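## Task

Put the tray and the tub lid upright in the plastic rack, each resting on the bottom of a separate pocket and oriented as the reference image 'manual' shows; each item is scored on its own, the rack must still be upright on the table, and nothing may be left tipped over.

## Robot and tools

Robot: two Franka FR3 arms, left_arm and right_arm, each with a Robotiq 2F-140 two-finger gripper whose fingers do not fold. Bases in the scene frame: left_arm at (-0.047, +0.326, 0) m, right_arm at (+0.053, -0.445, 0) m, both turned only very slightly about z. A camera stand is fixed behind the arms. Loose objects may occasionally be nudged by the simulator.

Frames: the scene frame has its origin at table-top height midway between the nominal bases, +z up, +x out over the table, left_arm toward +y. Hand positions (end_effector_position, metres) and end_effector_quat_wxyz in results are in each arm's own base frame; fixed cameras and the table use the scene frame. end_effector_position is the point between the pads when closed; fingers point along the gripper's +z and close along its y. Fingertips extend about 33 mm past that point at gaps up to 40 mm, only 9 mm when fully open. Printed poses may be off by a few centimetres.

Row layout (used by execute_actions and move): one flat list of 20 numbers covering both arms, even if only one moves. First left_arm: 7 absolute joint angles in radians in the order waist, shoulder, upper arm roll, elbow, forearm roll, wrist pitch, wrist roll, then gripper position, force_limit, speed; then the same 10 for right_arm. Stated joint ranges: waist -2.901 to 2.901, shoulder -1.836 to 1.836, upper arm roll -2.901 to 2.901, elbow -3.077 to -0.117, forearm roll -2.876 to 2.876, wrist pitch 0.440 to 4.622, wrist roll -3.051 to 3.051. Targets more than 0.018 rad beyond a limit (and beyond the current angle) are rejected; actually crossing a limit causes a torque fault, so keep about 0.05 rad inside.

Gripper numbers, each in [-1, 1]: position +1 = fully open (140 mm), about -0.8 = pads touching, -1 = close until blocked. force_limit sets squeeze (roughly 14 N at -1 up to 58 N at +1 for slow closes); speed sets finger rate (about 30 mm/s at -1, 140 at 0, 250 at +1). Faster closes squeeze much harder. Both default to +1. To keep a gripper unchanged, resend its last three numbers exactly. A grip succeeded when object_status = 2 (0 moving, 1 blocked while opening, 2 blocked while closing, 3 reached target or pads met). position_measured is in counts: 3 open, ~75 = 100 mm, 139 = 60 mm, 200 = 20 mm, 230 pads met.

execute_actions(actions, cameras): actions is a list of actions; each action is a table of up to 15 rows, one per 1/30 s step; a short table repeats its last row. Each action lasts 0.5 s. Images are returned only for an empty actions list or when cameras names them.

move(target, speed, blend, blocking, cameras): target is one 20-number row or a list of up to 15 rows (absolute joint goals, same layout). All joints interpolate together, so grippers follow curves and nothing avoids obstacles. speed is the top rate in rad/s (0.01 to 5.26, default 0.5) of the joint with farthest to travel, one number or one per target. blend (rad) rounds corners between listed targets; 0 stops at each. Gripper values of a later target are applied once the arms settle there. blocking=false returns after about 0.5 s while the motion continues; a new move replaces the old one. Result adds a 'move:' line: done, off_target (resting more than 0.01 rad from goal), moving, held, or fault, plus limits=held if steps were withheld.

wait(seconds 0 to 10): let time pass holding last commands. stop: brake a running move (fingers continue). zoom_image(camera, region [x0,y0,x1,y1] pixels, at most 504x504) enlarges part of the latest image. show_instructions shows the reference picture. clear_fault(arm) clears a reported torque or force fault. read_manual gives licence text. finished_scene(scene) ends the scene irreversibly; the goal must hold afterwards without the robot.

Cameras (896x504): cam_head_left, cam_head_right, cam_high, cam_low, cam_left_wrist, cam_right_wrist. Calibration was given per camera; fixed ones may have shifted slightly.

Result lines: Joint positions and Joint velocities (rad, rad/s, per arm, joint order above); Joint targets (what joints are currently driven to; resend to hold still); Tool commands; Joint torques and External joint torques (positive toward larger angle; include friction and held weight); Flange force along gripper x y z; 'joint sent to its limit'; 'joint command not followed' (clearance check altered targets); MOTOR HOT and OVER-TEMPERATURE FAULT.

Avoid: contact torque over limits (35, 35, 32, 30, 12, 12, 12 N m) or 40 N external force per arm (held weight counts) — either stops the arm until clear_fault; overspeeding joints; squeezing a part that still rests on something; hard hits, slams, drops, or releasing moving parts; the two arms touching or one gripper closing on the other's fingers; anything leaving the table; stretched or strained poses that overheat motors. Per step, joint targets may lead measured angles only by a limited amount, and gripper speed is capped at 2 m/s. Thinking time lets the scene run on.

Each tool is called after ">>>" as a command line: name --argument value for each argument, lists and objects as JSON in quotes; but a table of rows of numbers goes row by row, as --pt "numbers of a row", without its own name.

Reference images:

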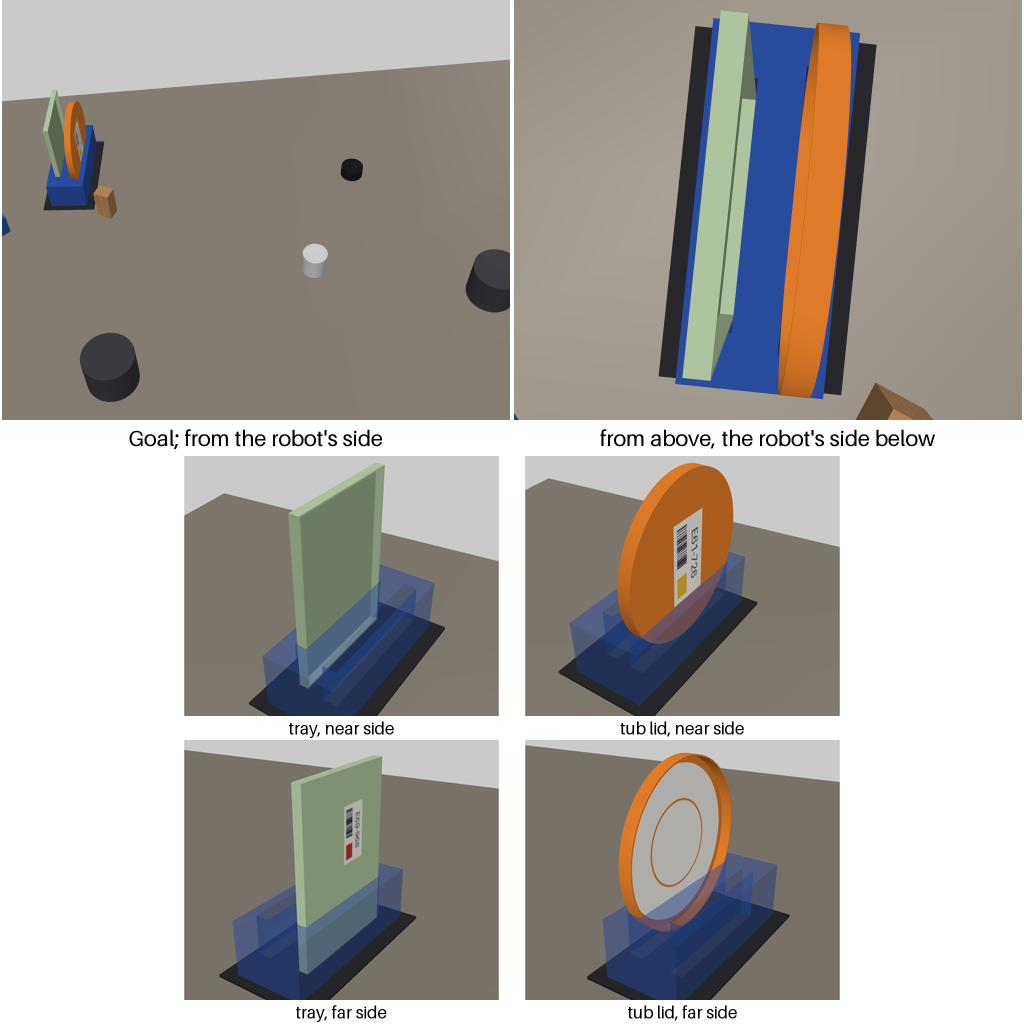

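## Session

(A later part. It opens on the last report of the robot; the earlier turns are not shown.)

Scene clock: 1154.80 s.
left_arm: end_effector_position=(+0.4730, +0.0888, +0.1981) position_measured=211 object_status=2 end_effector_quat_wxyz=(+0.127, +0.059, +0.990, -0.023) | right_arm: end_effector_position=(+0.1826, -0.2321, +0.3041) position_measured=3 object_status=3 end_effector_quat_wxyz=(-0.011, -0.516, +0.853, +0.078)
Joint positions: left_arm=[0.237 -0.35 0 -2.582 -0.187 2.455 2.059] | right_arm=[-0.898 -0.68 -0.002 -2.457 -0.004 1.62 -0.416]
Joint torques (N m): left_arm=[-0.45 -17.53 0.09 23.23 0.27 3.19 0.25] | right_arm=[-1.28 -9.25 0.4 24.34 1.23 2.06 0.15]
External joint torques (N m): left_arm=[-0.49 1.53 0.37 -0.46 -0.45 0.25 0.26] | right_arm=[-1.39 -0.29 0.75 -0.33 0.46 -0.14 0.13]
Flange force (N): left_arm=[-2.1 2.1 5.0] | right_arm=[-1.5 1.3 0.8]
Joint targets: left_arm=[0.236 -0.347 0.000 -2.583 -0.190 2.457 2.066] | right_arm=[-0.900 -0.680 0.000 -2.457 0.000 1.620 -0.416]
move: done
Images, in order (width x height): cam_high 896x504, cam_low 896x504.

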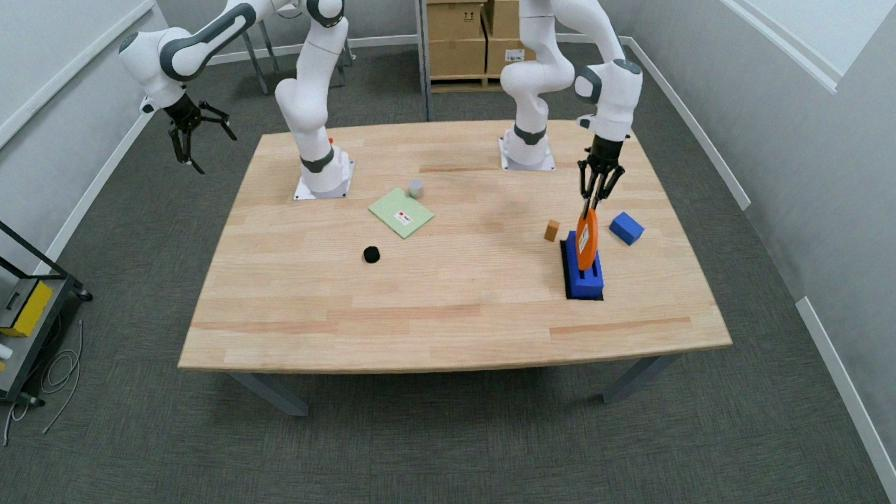

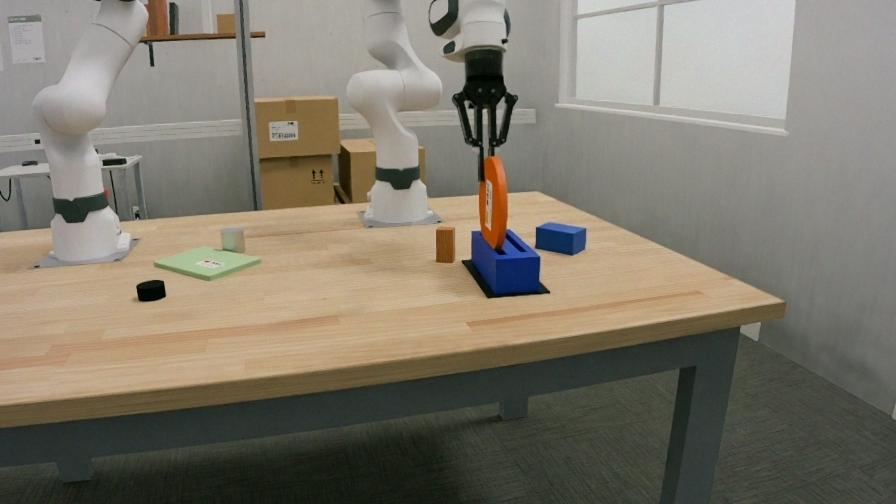

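>>> move --pt "0.2356 -0.339 0 -2.5915 -0.192 2.473 2.069 -1 -0.2 -1 -0.9 -0.68 0 -2.457 0 1.62 -0.416 1 1 1" --speed 0.04

>>> move --pt "0.2356 -0.331 0 -2.5995 -0.195 2.489 2.072 -1 -0.2 -1 -0.9 -0.68 0 -2.457 0 1.62 -0.416 1 1 1" --speed 0.04 --cameras '["cam_low"]'

>>> zoom_image --camera "cam_low" --region '[440, 140, 570, 300]'

Scene clock: 1170.17 s.
left_arm: end_effector_position=(+0.4724, +0.0891, +0.1924) position_measured=211 object_status=2 end_effector_quat_wxyz=(+0.127, +0.059, +0.990, -0.023) | right_arm: end_effector_position=(+0.1826, -0.2321, +0.3041) position_measured=3 object_status=3 end_effector_quat_wxyz=(-0.011, -0.516, +0.853, +0.078)
Joint positions: left_arm=[0.237 -0.341 0 -2.59 -0.189 2.47 2.062] | right_arm=[-0.898 -0.68 -0.002 -2.457 -0.004 1.62 -0.416]
Joint torques (N m): left_arm=[-0.23 -17.72 0.17 23.59 0.31 3.31 0.3] | right_arm=[-1.37 -9.3 0.39 24.37 1.21 2.05 0.08]
External joint torques (N m): left_arm=[-0.38 1.37 0.35 0.23 -0.4 0.4 0.31] | right_arm=[-1.44 -0.31 0.8 -0.31 0.45 -0.15 0.07]
Flange force (N): left_arm=[-3.6 2.8 4.6] | right_arm=[-1.4 1.4 0.7]
Joint targets: left_arm=[0.236 -0.339 0.000 -2.591 -0.192 2.473 2.069] | right_arm=[-0.900 -0.680 0.000 -2.457 0.000 1.620 -0.416]
move: done

Scene clock: 1170.97 s.
left_arm: end_effector_position=(+0.4719, +0.0894, +0.1867) position_measured=211 object_status=2 end_effector_quat_wxyz=(+0.126, +0.059, +0.990, -0.023) | right_arm: end_effector_position=(+0.1826, -0.2321, +0.3041) position_measured=3 object_status=3 end_effector_quat_wxyz=(-0.011, -0.516, +0.853, +0.078)
Joint positions: left_arm=[0.237 -0.333 0 -2.598 -0.192 2.486 2.066] | right_arm=[-0.898 -0.68 -0.002 -2.457 -0.004 1.62 -0.416]
Joint velocities: left_arm=[0 0.002 0.001 -0.003 0 0.003 0.004] | right_arm=[within noise]
Joint torques (N m): left_arm=[-0.12 -18.02 0.34 23.3 0.3 3.41 0.26] | right_arm=[-1.33 -9.39 0.39 24.31 1.23 2.04 0.14]
External joint torques (N m): left_arm=[-0.29 1.27 0.48 0.04 -0.41 0.49 0.27] | right_arm=[-1.37 -0.47 0.83 -0.31 0.47 -0.15 0.13]
Flange force (N): left_arm=[-2.6 2.6 4.8] | right_arm=[-1.8 1.8 0.8]
Joint targets: left_arm=[0.236 -0.331 0.000 -2.599 -0.195 2.489 2.072] | right_arm=[-0.900 -0.680 0.000 -2.457 0.000 1.620 -0.416]
move: done
Images, in order (width x height): cam_low 896x504.

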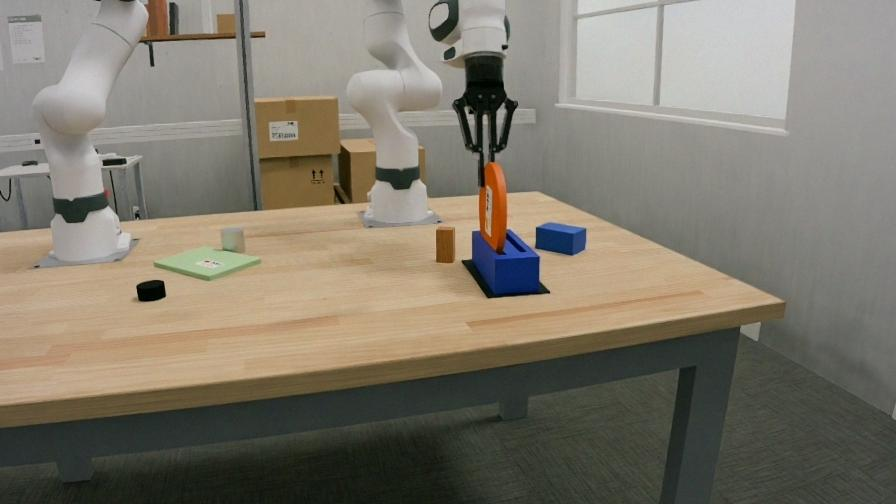

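Scaled by 3.150 from the camera's 896x504 image, which has a finer 1280x720 frame.

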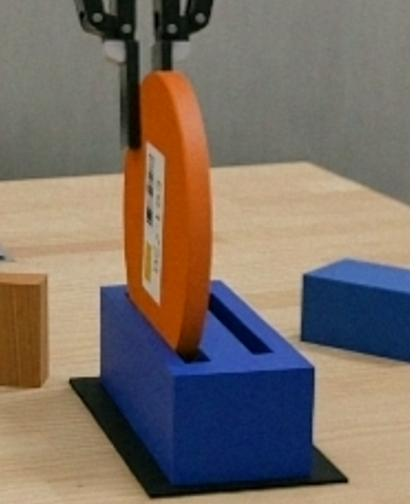

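>>> move --pt "0.2356 -0.317 0 -2.6135 -0.199 2.517 2.079 -1 -0.2 -1 -0.9 -0.68 0 -2.457 0 1.62 -0.416 1 1 1" --speed 0.04

>>> move --pt "0.2356 -0.309 0 -2.6215 -0.201 2.533 2.083 -1 -0.2 -1 -0.9 -0.68 0 -2.457 0 1.62 -0.416 1 1 1" --speed 0.04 --cameras '["cam_low"]'

>>> zoom_image --camera "cam_low" --region '[440, 140, 570, 300]'

Scene clock: 1181.87 s.
left_arm: end_effector_position=(+0.4737, +0.0905, +0.1803) position_measured=211 object_status=2 end_effector_quat_wxyz=(+0.130, +0.059, +0.989, -0.021) | right_arm: end_effector_position=(+0.1826, -0.2321, +0.3041) position_measured=3 object_status=3 end_effector_quat_wxyz=(-0.011, -0.516, +0.853, +0.078)
Joint positions: left_arm=[0.236 -0.322 0 -2.609 -0.198 2.517 2.073] | right_arm=[-0.898 -0.68 -0.002 -2.457 -0.004 1.62 -0.416]
Joint velocities: left_arm=[0.001 0 0 -0.002 -0.001 0.003 0.002] | right_arm=[within noise]
Joint torques (N m): left_arm=[0.72 -16.89 0.72 21.38 0.64 2.79 0.23] | right_arm=[-1.31 -9.31 0.42 24.3 1.23 2.02 0.16]
External joint torques (N m): left_arm=[0.65 2.56 0.96 -1.7 -0.08 -0.15 0.24] | right_arm=[-1.36 -0.59 0.83 -0.19 0.47 -0.16 0.15]
Flange force (N): left_arm=[-0.3 3.6 6.5] | right_arm=[-2.0 1.9 0.5]
Joint targets: left_arm=[0.236 -0.317 0.000 -2.614 -0.199 2.517 2.079] | right_arm=[-0.900 -0.680 0.000 -2.457 0.000 1.620 -0.416]
move: done

Scene clock: 1182.67 s.
left_arm: end_effector_position=(+0.4737, +0.0914, +0.1755) position_measured=211 object_status=2 end_effector_quat_wxyz=(+0.131, +0.060, +0.989, -0.020) | right_arm: end_effector_position=(+0.1826, -0.2321, +0.3041) position_measured=3 object_status=3 end_effector_quat_wxyz=(-0.011, -0.516, +0.853, +0.078)
Joint positions: left_arm=[0.235 -0.314 0 -2.617 -0.199 2.535 2.079] | right_arm=[-0.898 -0.68 -0.002 -2.457 -0.004 1.62 -0.416]
Joint velocities: left_arm=[0.001 0 0 0 0 0.003 0.004] | right_arm=[within noise]
Joint torques (N m): left_arm=[0.8 -16.92 0.71 20.65 0.6 2.49 0.14] | right_arm=[-1.27 -9.33 0.39 24.38 1.22 2.06 0.14]
External joint torques (N m): left_arm=[0.7 2.63 0.91 -2.19 -0.12 -0.44 0.15] | right_arm=[-1.36 -0.43 0.75 -0.22 0.45 -0.14 0.13]
Flange force (N): left_arm=[0.8 2.9 6.1] | right_arm=[-1.6 1.5 0.6]
Joint targets: left_arm=[0.236 -0.309 0.000 -2.622 -0.201 2.533 2.083] | right_arm=[-0.900 -0.680 0.000 -2.457 0.000 1.620 -0.416]
move: done
Images, in order (width x height): cam_low 896x504.

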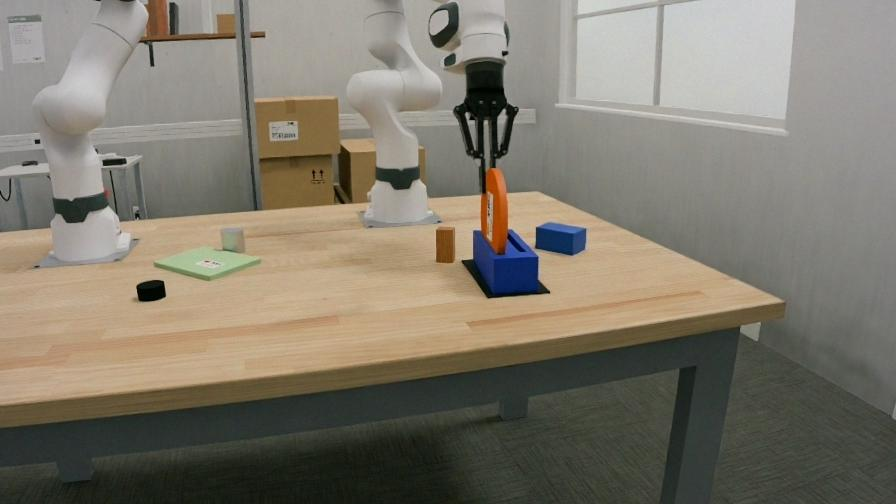

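Scaled by 3.150 from the camera's 896x504 image, which has a finer 1280x720 frame.

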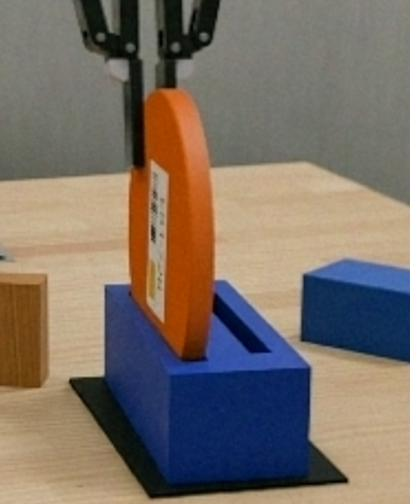

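>>> move --pt "0.2356 -0.293 0 -2.6365 -0.205 2.563 2.089 -1 -0.2 -1 -0.9 -0.68 0 -2.457 0 1.62 -0.416 1 1 1" --speed 0.04

>>> move --pt "0.2356 -0.28 0 -2.6485 -0.209 2.587 2.094 -1 -0.2 -1 -0.9 -0.68 0 -2.457 0 1.62 -0.416 1 1 1" --speed 0.04 --cameras '["cam_low"]'

>>> zoom_image --camera "cam_low" --region '[440, 140, 570, 300]'

Scene clock: 1190.70 s.
left_arm: end_effector_position=(+0.4739, +0.0922, +0.1692) position_measured=211 object_status=2 end_effector_quat_wxyz=(+0.134, +0.060, +0.989, -0.018) | right_arm: end_effector_position=(+0.1826, -0.2321, +0.3041) position_measured=3 object_status=3 end_effector_quat_wxyz=(-0.011, -0.516, +0.853, +0.078)
Joint positions: left_arm=[0.235 -0.304 0 -2.629 -0.204 2.562 2.085] | right_arm=[-0.898 -0.68 -0.002 -2.457 -0.004 1.62 -0.416]
Joint velocities: left_arm=[-0.001 0.001 0.002 -0.001 0 0.003 0.002] | right_arm=[within noise]
Joint torques (N m): left_arm=[1.17 -13.23 0.77 18.63 0.83 3.02 0.16] | right_arm=[-1.31 -9.36 0.4 24.38 1.22 2.06 0.1]
External joint torques (N m): left_arm=[1.01 6.49 0.92 -4.08 0.11 0.07 0.17] | right_arm=[-1.33 -0.56 0.86 -0.16 0.47 -0.12 0.08]
Flange force (N): left_arm=[-2.1 5.4 18.1] | right_arm=[-1.8 1.7 0.5]
Joint targets: left_arm=[0.236 -0.293 0.000 -2.636 -0.205 2.563 2.089] | right_arm=[-0.900 -0.680 0.000 -2.457 0.000 1.620 -0.416]
move: off_target (left_arm); left_arm: the shoulder is farthest, 0.011 rad from its target

Scene clock: 1191.73 s.
left_arm: end_effector_position=(+0.4779, +0.0946, +0.1676) position_measured=211 object_status=2 end_effector_quat_wxyz=(+0.142, +0.060, +0.988, -0.014) | right_arm: end_effector_position=(+0.1826, -0.2321, +0.3041) position_measured=3 object_status=3 end_effector_quat_wxyz=(-0.011, -0.516, +0.853, +0.078)
Joint positions: left_arm=[0.234 -0.298 0 -2.635 -0.209 2.592 2.09] | right_arm=[-0.898 -0.68 -0.002 -2.457 -0.004 1.62 -0.416]
Joint velocities: left_arm=[0 0.001 0.001 -0.001 0 0.005 0.002] | right_arm=[within noise]
Joint torques (N m): left_arm=[1.36 -9.62 0.91 15.02 1.01 1.96 0.28] | right_arm=[-1.35 -9.37 0.44 24.27 1.23 2.07 0.12]
External joint torques (N m): left_arm=[1.3 10.2 1.16 -7.58 0.27 -1.02 0.29] | right_arm=[-1.35 -0.58 0.92 -0.27 0.48 -0.12 0.11]
Flange force (N): left_arm=[-0.1 6.5 25.8] | right_arm=[-2.1 1.9 0.8]
Joint targets: left_arm=[0.236 -0.280 0.000 -2.649 -0.209 2.587 2.094] | right_arm=[-0.900 -0.680 0.000 -2.457 0.000 1.620 -0.416]
move: off_target (left_arm); left_arm: the shoulder is farthest, 0.018 rad from its target
Images, in order (width x height): cam_low 896x504.

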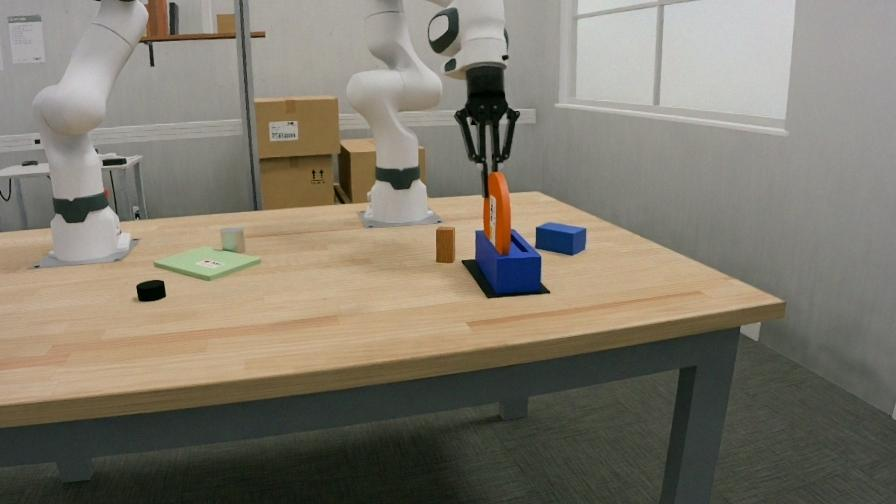

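Scaled by 3.150 from the camera's 896x504 image, which has a finer 1280x720 frame.

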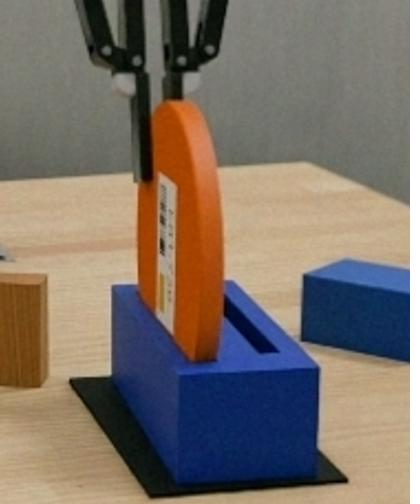

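>>> move --target '[0.2356,-0.313,0,-2.652,-0.209,2.58,2.094,-1,-0.2,-1,-0.9,-0.68,0,-2.457,0,1.62,-0.416,1,1,1]' --speed 0.04 --cameras '["cam_low","cam_left_wrist"]'

>>> zoom_image --camera "cam_low" --region '[440, 140, 570, 300]'

Scene clock: 1210.97 s.
left_arm: end_effector_position=(+0.4727, +0.0930, +0.1672) position_measured=211 object_status=2 end_effector_quat_wxyz=(+0.140, +0.060, +0.988, -0.015) | right_arm: end_effector_position=(+0.1826, -0.2321, +0.3041) position_measured=3 object_status=3 end_effector_quat_wxyz=(-0.011, -0.516, +0.853, +0.078)
Joint positions: left_arm=[0.235 -0.312 0 -2.648 -0.209 2.587 2.091] | right_arm=[-0.898 -0.68 -0.002 -2.457 -0.004 1.62 -0.416]
Joint velocities: left_arm=[0 -0.002 0 0.001 0 -0.003 0] | right_arm=[within noise]
Joint torques (N m): left_arm=[0.74 -18.55 0.44 21.05 0.86 1.92 0.14] | right_arm=[-1.28 -9.33 0.42 24.39 1.24 2.07 0.07]
External joint torques (N m): left_arm=[0.65 0.66 0.67 -1.45 0.13 -1.05 0.15] | right_arm=[-1.29 -0.51 0.89 -0.21 0.49 -0.13 0.06]
Flange force (N): left_arm=[2.8 1.2 -1.3] | right_arm=[-1.9 1.6 0.6]
Joint targets: left_arm=[0.236 -0.313 0.000 -2.652 -0.209 2.580 2.094] | right_arm=[-0.900 -0.680 0.000 -2.457 0.000 1.620 -0.416]
move: done
camera_calibration:
cam_left_wrist: T_world_to_cam=[[0.111157, 0.993677, -0.015817, -0.134577], [0.8192, -0.0826059, 0.567527, -0.46576], [0.562632, -0.0760422, -0.823203, 0.0203169], [0, 0, 0, 1]] pos_world=[0.385079, 0.0967967, 0.278928]
Images, in order (width x height): cam_low 896x504, cam_left_wrist 896x504.

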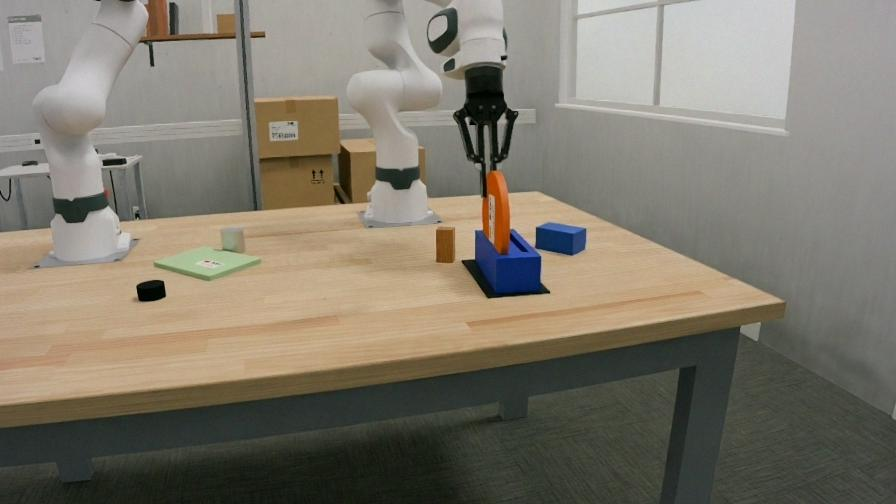

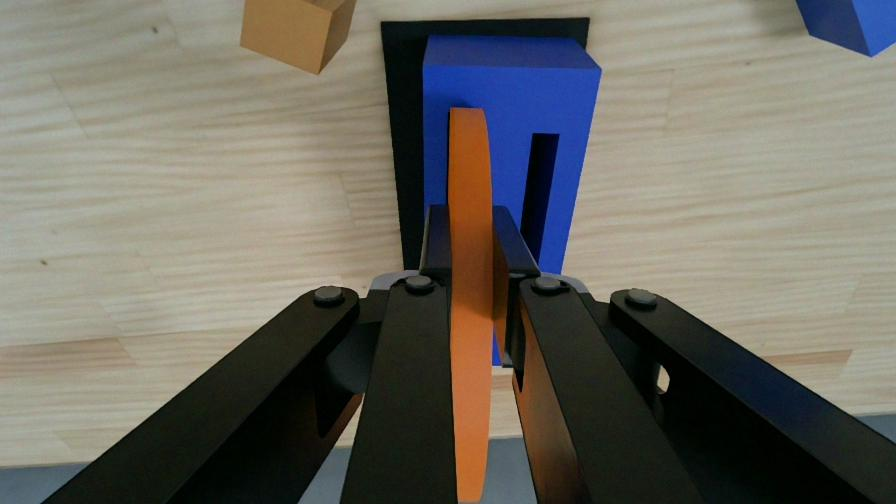

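Scaled by 3.150 from the camera's 896x504 image, which has a finer 1280x720 frame.

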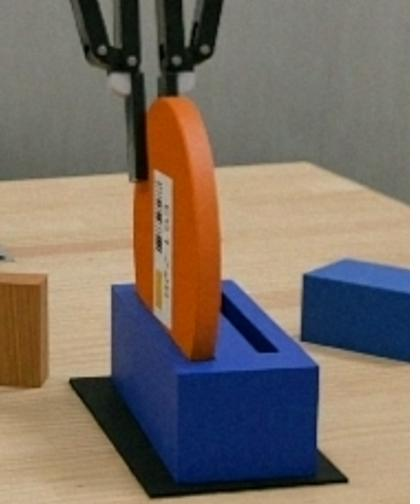

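>>> move --target '[0.2356,-0.298,0,-2.659,-0.212,2.60,2.096,-1,-0.2,-1,-0.9,-0.68,0,-2.457,0,1.62,-0.416,1,1,1]' --speed 0.03

>>> move --target '[0.2356,-0.290,0,-2.664,-0.214,2.61,2.098,-1,-0.2,-1,-0.9,-0.68,0,-2.457,0,1.62,-0.416,1,1,1]' --speed 0.03

Scene clock: 1217.83 s.
left_arm: end_effector_position=(+0.4738, +0.0941, +0.1655) position_measured=211 object_status=2 end_effector_quat_wxyz=(+0.142, +0.060, +0.988, -0.013) | right_arm: end_effector_position=(+0.1826, -0.2321, +0.3041) position_measured=3 object_status=3 end_effector_quat_wxyz=(-0.011, -0.516, +0.853, +0.078)
Joint positions: left_arm=[0.235 -0.308 0 -2.652 -0.21 2.601 2.093] | right_arm=[-0.898 -0.68 -0.002 -2.457 -0.004 1.62 -0.416]
Joint torques (N m): left_arm=[0.87 -13.97 0.66 18.78 0.53 2.76 0.13] | right_arm=[-1.26 -9.28 0.4 24.35 1.24 2.06 0.16]
External joint torques (N m): left_arm=[0.8 5.47 0.92 -3.73 -0.2 -0.23 0.14] | right_arm=[-1.27 -0.43 0.87 -0.25 0.48 -0.14 0.15]
Flange force (N): left_arm=[-0.7 4.4 15.2] | right_arm=[-1.9 1.4 0.6]
Joint targets: left_arm=[0.236 -0.298 0.000 -2.659 -0.212 2.600 2.096] | right_arm=[-0.900 -0.680 0.000 -2.457 0.000 1.620 -0.416]
move: done

Scene clock: 1218.67 s.
left_arm: end_effector_position=(+0.4755, +0.0949, +0.1649) position_measured=211 object_status=2 end_effector_quat_wxyz=(+0.145, +0.059, +0.988, -0.012) | right_arm: end_effector_position=(+0.1826, -0.2321, +0.3041) position_measured=3 object_status=3 end_effector_quat_wxyz=(-0.011, -0.516, +0.853, +0.078)
Joint positions: left_arm=[0.234 -0.304 0 -2.654 -0.213 2.613 2.095] | right_arm=[-0.898 -0.68 -0.002 -2.457 -0.004 1.62 -0.416]
Joint velocities: left_arm=[0.001 0.002 0.002 -0.001 -0.001 0.003 0.001] | right_arm=[within noise]
Joint torques (N m): left_arm=[1.5 -11.46 0.95 16.92 0.85 2.41 0.17] | right_arm=[-1.27 -9.34 0.38 24.28 1.23 2.07 0.14]
External joint torques (N m): left_arm=[1.39 8.07 1.16 -5.6 0.12 -0.61 0.18] | right_arm=[-1.33 -0.42 0.78 -0.34 0.47 -0.13 0.13]
Flange force (N): left_arm=[-0.8 6.0 21.2] | right_arm=[-1.7 1.6 0.9]
Joint targets: left_arm=[0.236 -0.290 0.000 -2.664 -0.214 2.610 2.098] | right_arm=[-0.900 -0.680 0.000 -2.457 0.000 1.620 -0.416]
move: off_target (left_arm); left_arm: the shoulder is farthest, 0.014 rad from its target

>>> move --target '[0.2356,-0.307,0,-2.656,-0.212,2.61,2.096,-1,-0.2,-1,-0.9,-0.68,0,-2.457,0,1.62,-0.416,1,1,1]' --speed 0.03

>>> move --target '[0.2356,-0.307,0,-2.656,-0.212,2.61,2.096,-0.3,-0.2,-1,-0.9,-0.68,0,-2.457,0,1.62,-0.416,1,1,1]' --cameras '["cam_low","cam_left_wrist"]'

>>> zoom_image --camera "cam_low" --region '[440, 140, 570, 300]'

Scene clock: 1226.80 s.
left_arm: end_effector_position=(+0.4756, +0.0948, +0.1655) position_measured=211 object_status=2 end_effector_quat_wxyz=(+0.146, +0.059, +0.987, -0.012) | right_arm: end_effector_position=(+0.1826, -0.2321, +0.3041) position_measured=3 object_status=3 end_effector_quat_wxyz=(-0.011, -0.516, +0.853, +0.078)
Joint positions: left_arm=[0.234 -0.306 0 -2.654 -0.213 2.612 2.095] | right_arm=[-0.898 -0.68 -0.002 -2.457 -0.004 1.62 -0.416]
Joint torques (N m): left_arm=[1 -18.84 0.78 22.02 0.95 2.75 0.07] | right_arm=[-1.32 -9.36 0.38 24.34 1.25 2.05 0.1]
External joint torques (N m): left_arm=[0.95 0.65 1.05 -0.45 0.21 -0.25 0.08] | right_arm=[-1.32 -0.6 0.87 -0.19 0.5 -0.13 0.08]
Flange force (N): left_arm=[0.5 2.7 0.6] | right_arm=[-2.0 1.9 0.5]
Joint targets: left_arm=[0.236 -0.307 0.000 -2.656 -0.212 2.610 2.096] | right_arm=[-0.900 -0.680 0.000 -2.457 0.000 1.620 -0.416]
move: done

Scene clock: 1228.00 s.
left_arm: end_effector_position=(+0.4753, +0.0949, +0.1653) position_measured=167 object_status=0 end_effector_quat_wxyz=(+0.146, +0.059, +0.987, -0.012) | right_arm: end_effector_position=(+0.1826, -0.2321, +0.3041) position_measured=3 object_status=3 end_effector_quat_wxyz=(-0.011, -0.516, +0.853, +0.078)
Joint positions: left_arm=[0.234 -0.306 0 -2.654 -0.213 2.612 2.095] | right_arm=[-0.898 -0.68 -0.002 -2.457 -0.004 1.62 -0.416]
Joint torques (N m): left_arm=[0.75 -18.88 0.29 22.29 0.87 2.75 0.07] | right_arm=[-1.29 -9.33 0.3 24.38 1.23 2.04 0.13]
External joint torques (N m): left_arm=[0.67 0.58 0.53 -0.22 0.14 -0.26 0.08] | right_arm=[-1.33 -0.51 0.73 -0.2 0.47 -0.15 0.12]
Flange force (N): left_arm=[-0.4 1.9 0.5] | right_arm=[-1.7 1.8 0.5]
Joint targets: left_arm=[0.236 -0.307 0.000 -2.656 -0.212 2.610 2.096] | right_arm=[-0.900 -0.680 0.000 -2.457 0.000 1.620 -0.416]
move: done
camera_calibration:
cam_left_wrist: T_world_to_cam=[[0.108166, 0.994081, -0.0101574, -0.13632], [0.812724, -0.0825396, 0.576773, -0.465108], [0.572521, -0.0706426, -0.816841, 0.0110908], [0, 0, 0, 1]] pos_world=[0.3864, 0.0979069, 0.275936]
Images, in order (width x height): cam_low 896x504, cam_left_wrist 896x504.

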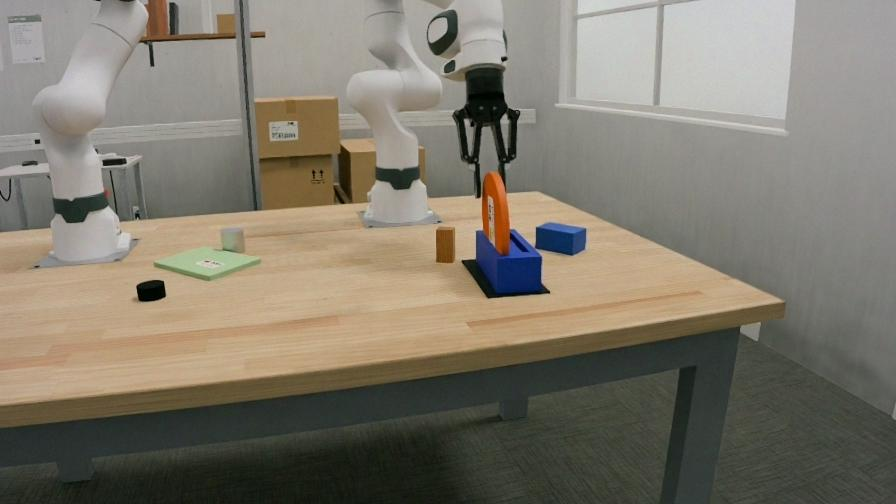

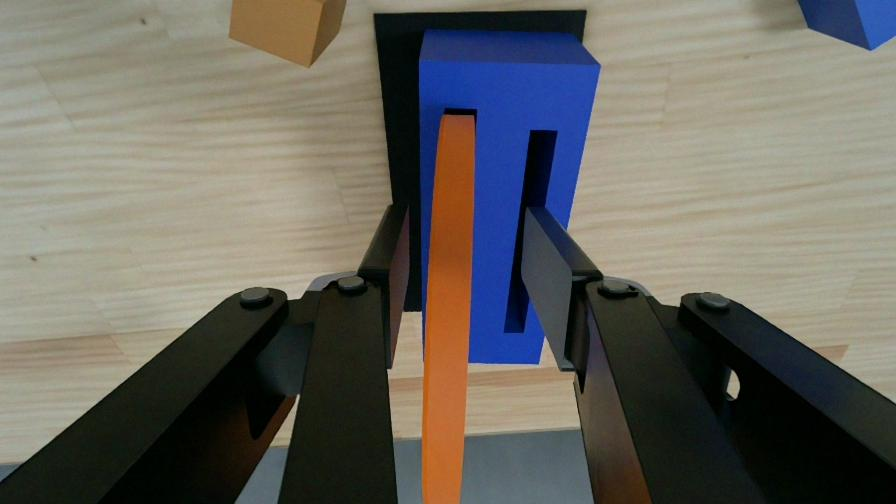

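Scaled by 3.150 from the camera's 896x504 image, which has a finer 1280x720 frame.

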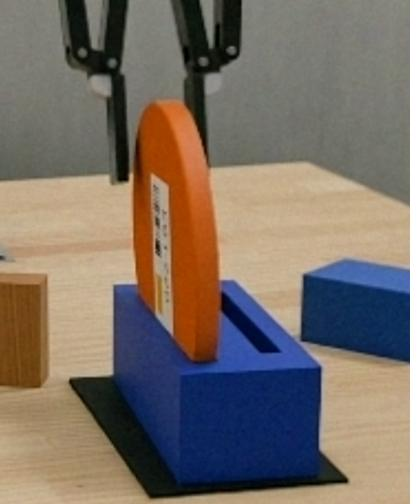

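>>> move --pt "0.2356 -0.40 0 -2.5237 -0.171 2.347 2.04 -0.3 -0.2 -1 -0.9 -0.68 0 -2.457 0 1.62 -0.416 1 1 1" --pt "0.2 -0.45 0 -2.2 0 1.757 1.57 -0.3 0 0 -0.9 -0.68 0 -2.457 0 1.62 -0.416 1 1 1" --pt "-0.9 -0.349 0 -2.106 0 1.757 1.57 0.3 0 0 -0.9 -0.68 0 -2.457 0 1.62 -0.416 1 1 1" --speed '[0.2,0.5,0.9]' --cameras '["cam_left_wrist","cam_low","cam_high"]'

>>> zoom_image --camera "cam_low" --region '[440, 140, 570, 300]'

Scene clock: 1250.63 s.
left_arm: end_effector_position=(+0.2796, -0.3530, +0.3502) position_measured=91 object_status=0 end_effector_quat_wxyz=(+0.001, +0.436, +0.900, -0.001) | right_arm: end_effector_position=(+0.1826, -0.2321, +0.3041) position_measured=3 object_status=3 end_effector_quat_wxyz=(-0.011, -0.516, +0.853, +0.078)
Joint positions: left_arm=[-0.899 -0.351 -0.001 -2.107 -0.002 1.759 1.573] | right_arm=[-0.898 -0.68 -0.002 -2.457 -0.004 1.62 -0.416]
Joint torques (N m): left_arm=[-0.05 -18.68 0.85 25.39 1.04 2.23 -0.13] | right_arm=[-1.29 -9.3 0.42 24.39 1.22 2.04 0.1]
External joint torques (N m): left_arm=[-0.19 1.56 0.96 0.63 0.22 -0.23 -0.13] | right_arm=[-1.35 -0.44 0.81 -0.21 0.47 -0.15 0.08]
Flange force (N): left_arm=[-6.5 1.0 -2.4] | right_arm=[-1.6 1.5 0.5]
Joint targets: left_arm=[-0.900 -0.349 0.000 -2.106 0.000 1.757 1.570] | right_arm=[-0.900 -0.680 0.000 -2.457 0.000 1.620 -0.416]
move: done
camera_calibration:
cam_left_wrist: T_world_to_cam=[[0.776707, 0.629861, -0.000744533, 0.0132278], [0.597098, -0.735929, 0.319191, -0.52987], [0.200498, -0.248362, -0.94769, 0.329713], [0, 0, 0, 1]] pos_world=[0.240004, -0.31639, 0.481605]
Images, in order (width x height): cam_high 896x504, cam_low 896x504, cam_left_wrist 896x504.

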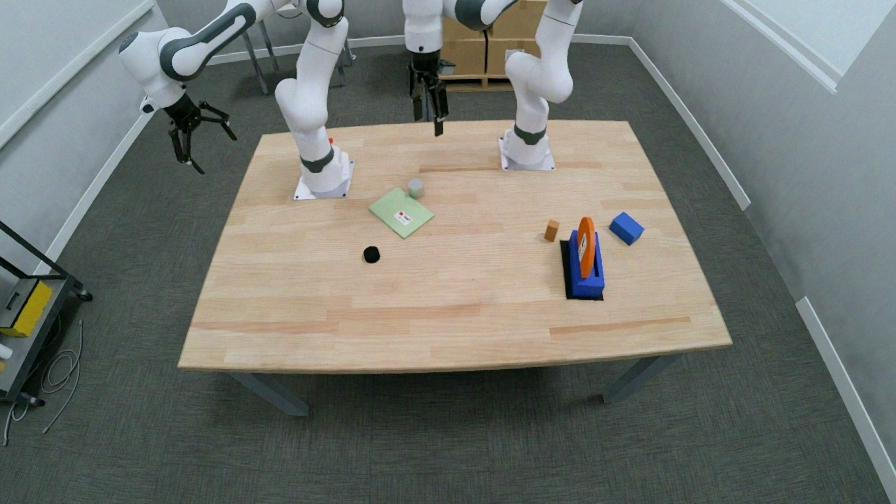

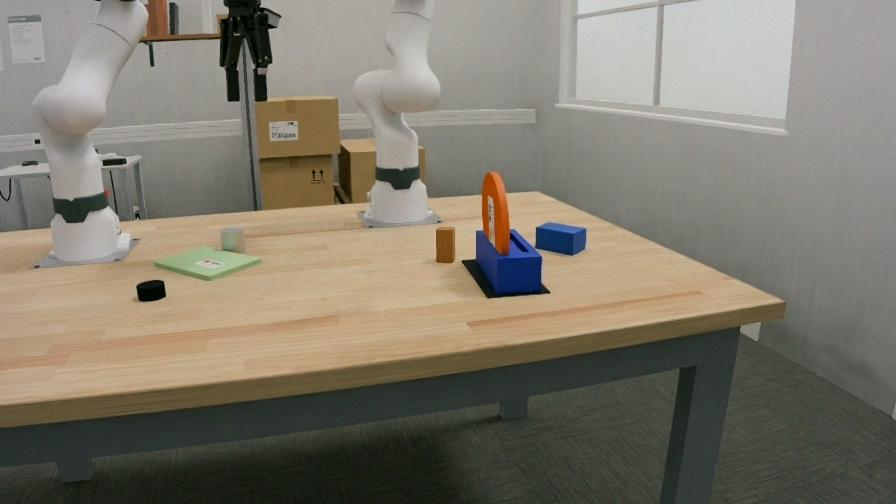

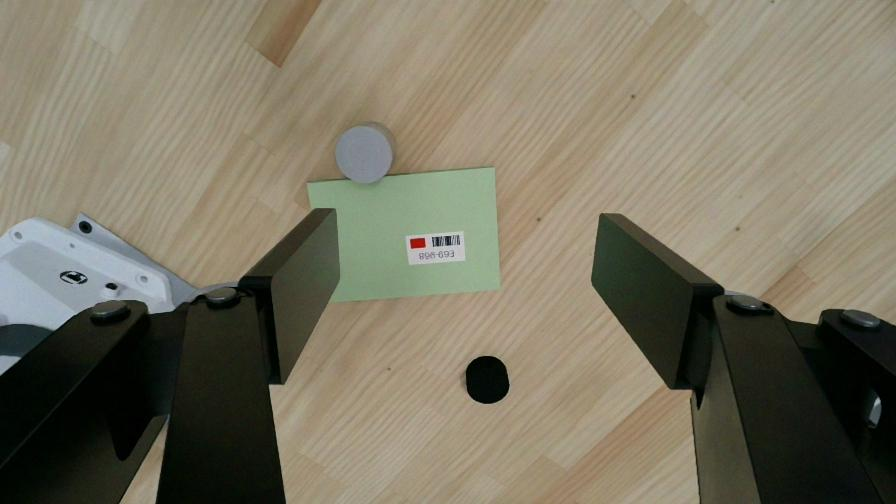

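Scaled by 3.150 from the camera's 896x504 image, which has a finer 1280x720 frame.

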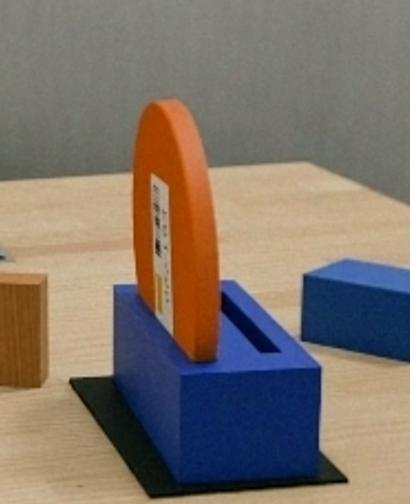

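>>> move --pt "-0.9546 0.0 0 -2.2 0 2.2 -0.141 1 0 0 -0.9 -0.68 0 -2.457 0 1.62 -0.416 1 1 1" --pt "-0.9546 0.1518 0 -2.2387 0 2.3906 -0.141 1 0 0 -0.9 -0.68 0 -2.457 0 1.62 -0.416 1 1 1" --speed '[0.8,0.3]' --blend '[0.1,0]' --cameras '["cam_left_wrist"]'

Scene clock: 1295.90 s.
left_arm: end_effector_position=(+0.3115, -0.4402, +0.0903) position_measured=3 object_status=3 end_effector_quat_wxyz=(-0.001, -0.368, +0.930, +0.001) | right_arm: end_effector_position=(+0.1826, -0.2321, +0.3041) position_measured=3 object_status=3 end_effector_quat_wxyz=(-0.011, -0.516, +0.853, +0.078)
Joint positions: left_arm=[-0.953 0.151 -0.001 -2.238 -0.002 2.388 -0.136] | right_arm=[-0.898 -0.68 -0.002 -2.457 -0.004 1.62 -0.416]
Joint velocities: left_arm=[0 0.001 -0.001 -0.001 0.001 0.001 -0.007] | right_arm=[within noise]
Joint torques (N m): left_arm=[-0.03 -33.45 0.9 21.94 0.74 2.91 -0.18] | right_arm=[-1.31 -9.34 0.44 24.36 1.22 2.06 0.1]
External joint torques (N m): left_arm=[-0.24 1.1 0.59 0.43 0.23 0.34 -0.19] | right_arm=[-1.37 -0.42 0.83 -0.27 0.46 -0.14 0.08]
Flange force (N): left_arm=[0.8 -3.9 2.5] | right_arm=[-1.6 1.5 0.7]
Joint targets: left_arm=[-0.955 0.152 0.000 -2.239 0.000 2.391 -0.141] | right_arm=[-0.900 -0.680 0.000 -2.457 0.000 1.620 -0.416]
move: done; blend cut to 0.0953 rad at target 1
camera_calibration:
cam_left_wrist: T_world_to_cam=[[-0.693281, 0.720664, 0.00218926, 0.540727], [0.684404, 0.657441, 0.315218, 0.0564575], [0.225727, 0.220033, -0.949017, 0.253829], [0, 0, 0, 1]] pos_world=[0.27894, -0.482651, 0.221908]
Images, in order (width x height): cam_left_wrist 896x504.

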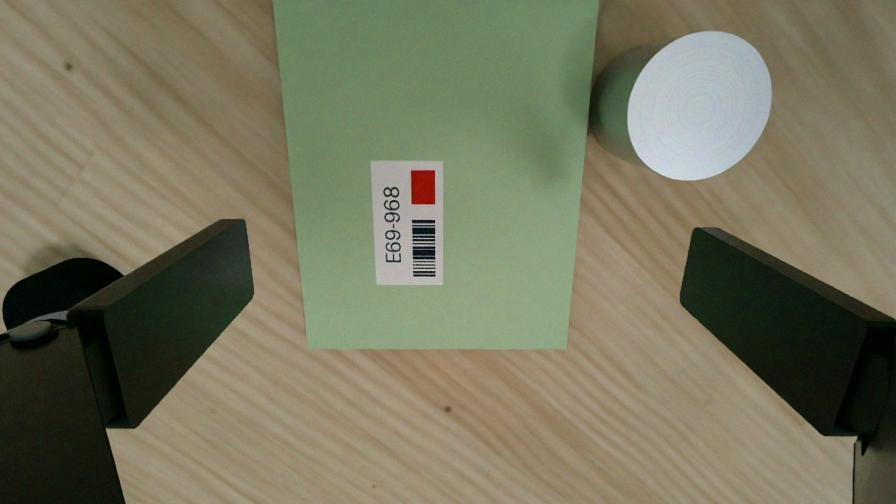

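>>> move --pt "-0.9521 0.19 0 -2.2237 0 2.41 -0.139 1 0 0 -0.9 -0.68 0 -2.457 0 1.62 -0.416 1 1 1" --pt "-0.9521 0.29 0 -2.2237 0 2.514 -0.139 1 0 0 -0.9 -0.68 0 -2.457 0 1.62 -0.416 1 1 1" --speed '[0.2,0.1]' --cameras '["cam_left_wrist"]'

Scene clock: 1312.50 s.
left_arm: end_effector_position=(+0.3173, -0.4481, +0.0320) position_measured=3 object_status=3 end_effector_quat_wxyz=(-0.001, -0.369, +0.930, +0.001) | right_arm: end_effector_position=(+0.1826, -0.2321, +0.3041) position_measured=3 object_status=3 end_effector_quat_wxyz=(-0.011, -0.516, +0.853, +0.078)
Joint positions: left_arm=[-0.953 0.288 -0.001 -2.224 -0.002 2.511 -0.137] | right_arm=[-0.898 -0.68 -0.002 -2.457 -0.004 1.62 -0.416]
Joint velocities: left_arm=[0 -0.001 0.001 0.001 0 0.004 -0.002] | right_arm=[within noise]
Joint torques (N m): left_arm=[0.77 -35.82 1.03 20.3 0.67 2.93 -0.05] | right_arm=[-1.3 -9.34 0.41 24.34 1.22 2.06 0.13]
External joint torques (N m): left_arm=[0.78 1.83 0.81 0.2 0.22 0.34 -0.05] | right_arm=[-1.3 -0.38 0.91 -0.32 0.46 -0.14 0.12]
Flange force (N): left_arm=[-0.6 -4.7 4.5] | right_arm=[-1.9 1.4 0.8]
Joint targets: left_arm=[-0.952 0.290 0.000 -2.224 0.000 2.514 -0.139] | right_arm=[-0.900 -0.680 0.000 -2.457 0.000 1.620 -0.416]
move: done
camera_calibration:
cam_left_wrist: T_world_to_cam=[[-0.694891, 0.719112, 0.00216002, 0.550483], [0.682922, 0.658973, 0.315232, 0.0771929], [0.225264, 0.220527, -0.949012, 0.199187], [0, 0, 0, 1]] pos_world=[0.284939, -0.490653, 0.163508]
Images, in order (width x height): cam_left_wrist 896x504.

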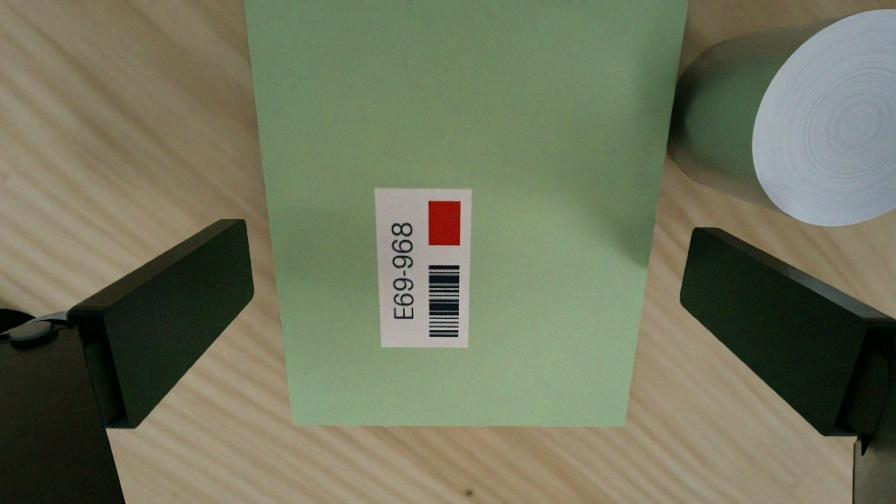

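>>> move --target '[-0.9521,0.307,0,-2.2237,0,2.531,-0.139,1,0,0,-0.9,-0.68,0,-2.457,0,1.62,-0.416,1,1,1]' --speed 0.05

>>> move --target '[-0.9521,0.307,0,-2.2237,0,2.531,-0.139,-1,-0.3,-1,-0.9,-0.68,0,-2.457,0,1.62,-0.416,1,1,1]'

>>> wait --seconds 1

Scene clock: 1318.93 s.
left_arm: end_effector_position=(+0.3176, -0.4484, +0.0243) position_measured=3 object_status=3 end_effector_quat_wxyz=(-0.001, -0.369, +0.929, +0.000) | right_arm: end_effector_position=(+0.1826, -0.2321, +0.3041) position_measured=3 object_status=3 end_effector_quat_wxyz=(-0.011, -0.516, +0.853, +0.078)
Joint positions: left_arm=[-0.953 0.305 -0.001 -2.224 -0.002 2.528 -0.137] | right_arm=[-0.898 -0.68 -0.002 -2.457 -0.004 1.62 -0.416]
Joint velocities: left_arm=[0 0.001 0.001 0 0.001 0.005 0.001] | right_arm=[within noise]
Joint torques (N m): left_arm=[0.77 -35.87 1.02 20.07 0.66 2.92 -0.07] | right_arm=[-1.3 -9.27 0.39 24.41 1.23 2.05 0.15]
External joint torques (N m): left_arm=[0.79 2.01 0.8 0.25 0.22 0.33 -0.07] | right_arm=[-1.31 -0.43 0.85 -0.21 0.48 -0.15 0.14]
Flange force (N): left_arm=[-0.5 -5.2 5.0] | right_arm=[-1.8 1.4 0.5]
Joint targets: left_arm=[-0.952 0.307 0.000 -2.224 0.000 2.531 -0.139] | right_arm=[-0.900 -0.680 0.000 -2.457 0.000 1.620 -0.416]
move: done

Scene clock: 1323.87 s.
left_arm: end_effector_position=(+0.3234, -0.4566, +0.0386) position_measured=230 object_status=0 end_effector_quat_wxyz=(+0.002, -0.369, +0.929, -0.012) | right_arm: end_effector_position=(+0.1826, -0.2321, +0.3041) position_measured=3 object_status=3 end_effector_quat_wxyz=(-0.011, -0.516, +0.853, +0.078)
Joint positions: left_arm=[-0.953 0.285 -0.001 -2.215 -0.002 2.524 -0.137] | right_arm=[-0.898 -0.68 -0.002 -2.457 -0.004 1.62 -0.416]
Joint torques (N m): left_arm=[0.98 -24.13 1.44 15.23 0.68 3.71 -0.08] | right_arm=[-1.28 -9.3 0.45 24.41 1.25 2.05 0.09]
External joint torques (N m): left_arm=[0.94 13.7 1.18 -5.1 0.23 1.04 -0.08] | right_arm=[-1.29 -0.51 0.92 -0.19 0.5 -0.15 0.08]
Flange force (N): left_arm=[0.0 -11.3 31.5] | right_arm=[-1.9 1.6 0.5]
Joint targets: left_arm=[-0.952 0.307 0.000 -2.224 0.000 2.531 -0.139] | right_arm=[-0.900 -0.680 0.000 -2.457 0.000 1.620 -0.416]
move: off_target (left_arm); left_arm: the shoulder is farthest, 0.022 rad from its target

Scene clock: 1324.87 s.
left_arm: end_effector_position=(+0.3234, -0.4566, +0.0386) position_measured=230 object_status=3 end_effector_quat_wxyz=(+0.002, -0.369, +0.929, -0.012) | right_arm: end_effector_position=(+0.1826, -0.2321, +0.3041) position_measured=3 object_status=3 end_effector_quat_wxyz=(-0.011, -0.516, +0.853, +0.078)
Joint positions: left_arm=[-0.953 0.285 -0.001 -2.215 -0.002 2.524 -0.137] | right_arm=[-0.898 -0.68 -0.002 -2.457 -0.004 1.62 -0.416]
Joint torques (N m): left_arm=[1.05 -24.08 1.43 15.19 0.7 3.72 -0.08] | right_arm=[-1.36 -9.3 0.41 24.42 1.23 2.06 0.12]
External joint torques (N m): left_arm=[0.97 13.79 1.12 -5.16 0.25 1.05 -0.07] | right_arm=[-1.4 -0.58 0.84 -0.07 0.47 -0.13 0.11]
Flange force (N): left_arm=[-0.1 -11.3 31.7] | right_arm=[-1.8 1.7 0.2]
Joint targets: left_arm=[-0.952 0.307 0.000 -2.224 0.000 2.531 -0.139] | right_arm=[-0.900 -0.680 0.000 -2.457 0.000 1.620 -0.416]
Tool commands: left_gripper/position=-1.0 left_gripper/force_limit=-0.3 left_gripper/speed=-1.0 right_gripper/position=+1.0 right_gripper/force_limit=+1.0 right_gripper/speed=+1.0
wait: 1.00 s; at rest by 0.17 s

>>> move --pt "-0.9521 0.22 0 -2.2237 0 2.44 -0.139 -1 -0.3 -1 -0.9 -0.68 0 -2.457 0 1.62 -0.416 1 1 1" --pt "-0.9521 0.22 0 -2.2237 0 2.44 -0.139 1 0 0 -0.9 -0.68 0 -2.457 0 1.62 -0.416 1 1 1" --pt "-0.9521 0.30 0 -2.2237 0 2.525 -0.139 1 0 0 -0.9 -0.68 0 -2.457 0 1.62 -0.416 1 1 1" --speed '[0.1,0.2,0.15]' --cameras '["cam_left_wrist"]'

Scene clock: 1337.23 s.
left_arm: end_effector_position=(+0.3180, -0.4490, +0.0278) position_measured=3 object_status=3 end_effector_quat_wxyz=(-0.001, -0.369, +0.929, +0.000) | right_arm: end_effector_position=(+0.1826, -0.2321, +0.3041) position_measured=3 object_status=3 end_effector_quat_wxyz=(-0.011, -0.516, +0.853, +0.078)
Joint positions: left_arm=[-0.953 0.298 -0.001 -2.223 -0.002 2.522 -0.137] | right_arm=[-0.898 -0.68 -0.002 -2.457 -0.004 1.62 -0.416]
Joint velocities: left_arm=[0.001 0 -0.002 0 0.001 0.004 0] | right_arm=[within noise]
Joint torques (N m): left_arm=[0.76 -36.17 1.05 20.16 0.68 2.93 -0.08] | right_arm=[-1.38 -9.32 0.4 24.4 1.22 2.05 0.08]
External joint torques (N m): left_arm=[0.71 1.42 0.76 0.37 0.24 0.36 -0.08] | right_arm=[-1.43 -0.54 0.82 -0.15 0.46 -0.13 0.07]
Flange force (N): left_arm=[-0.5 -4.2 3.7] | right_arm=[-1.6 1.7 0.4]
Joint targets: left_arm=[-0.952 0.300 0.000 -2.224 0.000 2.525 -0.139] | right_arm=[-0.900 -0.680 0.000 -2.457 0.000 1.620 -0.416]
move: done
camera_calibration:
cam_left_wrist: T_world_to_cam=[[-0.694922, 0.719085, 0.000118653, 0.551667], [0.682522, 0.659536, 0.314922, 0.0790464], [0.226377, 0.218927, -0.949118, 0.194249], [0, 0, 0, 1]] pos_world=[0.285441, -0.491356, 0.159406]
Images, in order (width x height): cam_left_wrist 896x504.

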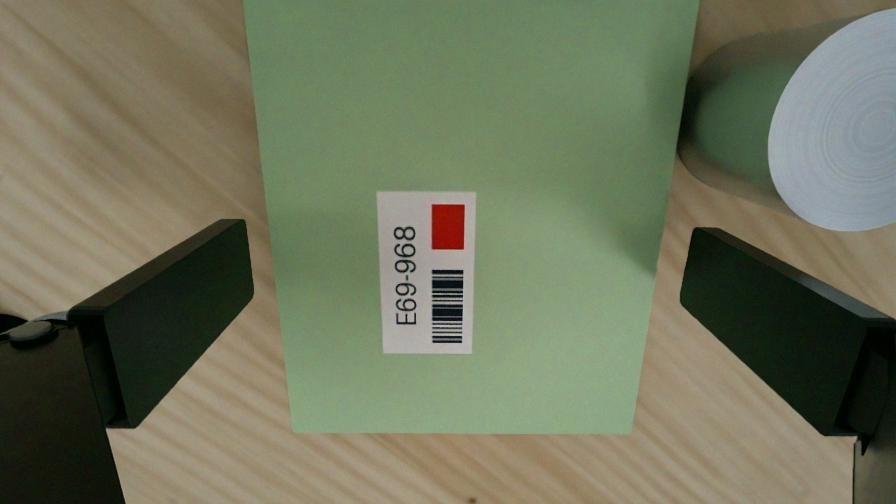

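>>> move --target '[-0.9521,0.322,0,-2.2237,0,2.546,-0.139,1,0,0,-0.9,-0.68,0,-2.457,0,1.62,-0.416,1,1,1]' --speed 0.04 --cameras '["cam_left_wrist"]'

Scene clock: 1344.57 s.
left_arm: end_effector_position=(+0.3181, -0.4491, +0.0179) position_measured=3 object_status=3 end_effector_quat_wxyz=(-0.001, -0.369, +0.929, +0.000) | right_arm: end_effector_position=(+0.1826, -0.2321, +0.3041) position_measured=3 object_status=3 end_effector_quat_wxyz=(-0.011, -0.516, +0.853, +0.078)
Joint positions: left_arm=[-0.953 0.32 -0.001 -2.223 -0.002 2.543 -0.137] | right_arm=[-0.898 -0.68 -0.002 -2.457 -0.004 1.62 -0.416]
Joint velocities: left_arm=[-0.001 0 -0.002 0.001 0.001 0.004 0] | right_arm=[within noise]
Joint torques (N m): left_arm=[0.78 -36.16 1.04 19.85 0.65 2.9 -0.08] | right_arm=[-1.29 -9.33 0.38 24.41 1.24 2.05 0.11]
External joint torques (N m): left_arm=[0.62 2.16 0.64 0.14 0.23 0.29 -0.08] | right_arm=[-1.32 -0.55 0.83 -0.1 0.48 -0.13 0.1]
Flange force (N): left_arm=[-0.2 -5.1 5.3] | right_arm=[-1.8 1.6 0.3]
Joint targets: left_arm=[-0.952 0.322 0.000 -2.224 0.000 2.546 -0.139] | right_arm=[-0.900 -0.680 0.000 -2.457 0.000 1.620 -0.416]
move: done
camera_calibration:
cam_left_wrist: T_world_to_cam=[[-0.694926, 0.719081, 0.00056882, 0.551671], [0.682581, 0.659403, 0.315072, 0.0821253], [0.226187, 0.21934, -0.949068, 0.185125], [0, 0, 0, 1]] pos_world=[0.285441, -0.491455, 0.149507]
Images, in order (width x height): cam_left_wrist 896x504.

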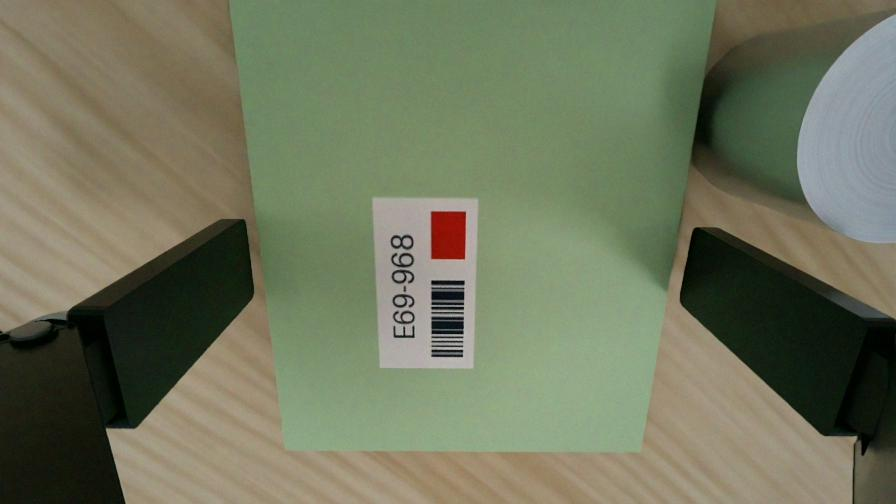

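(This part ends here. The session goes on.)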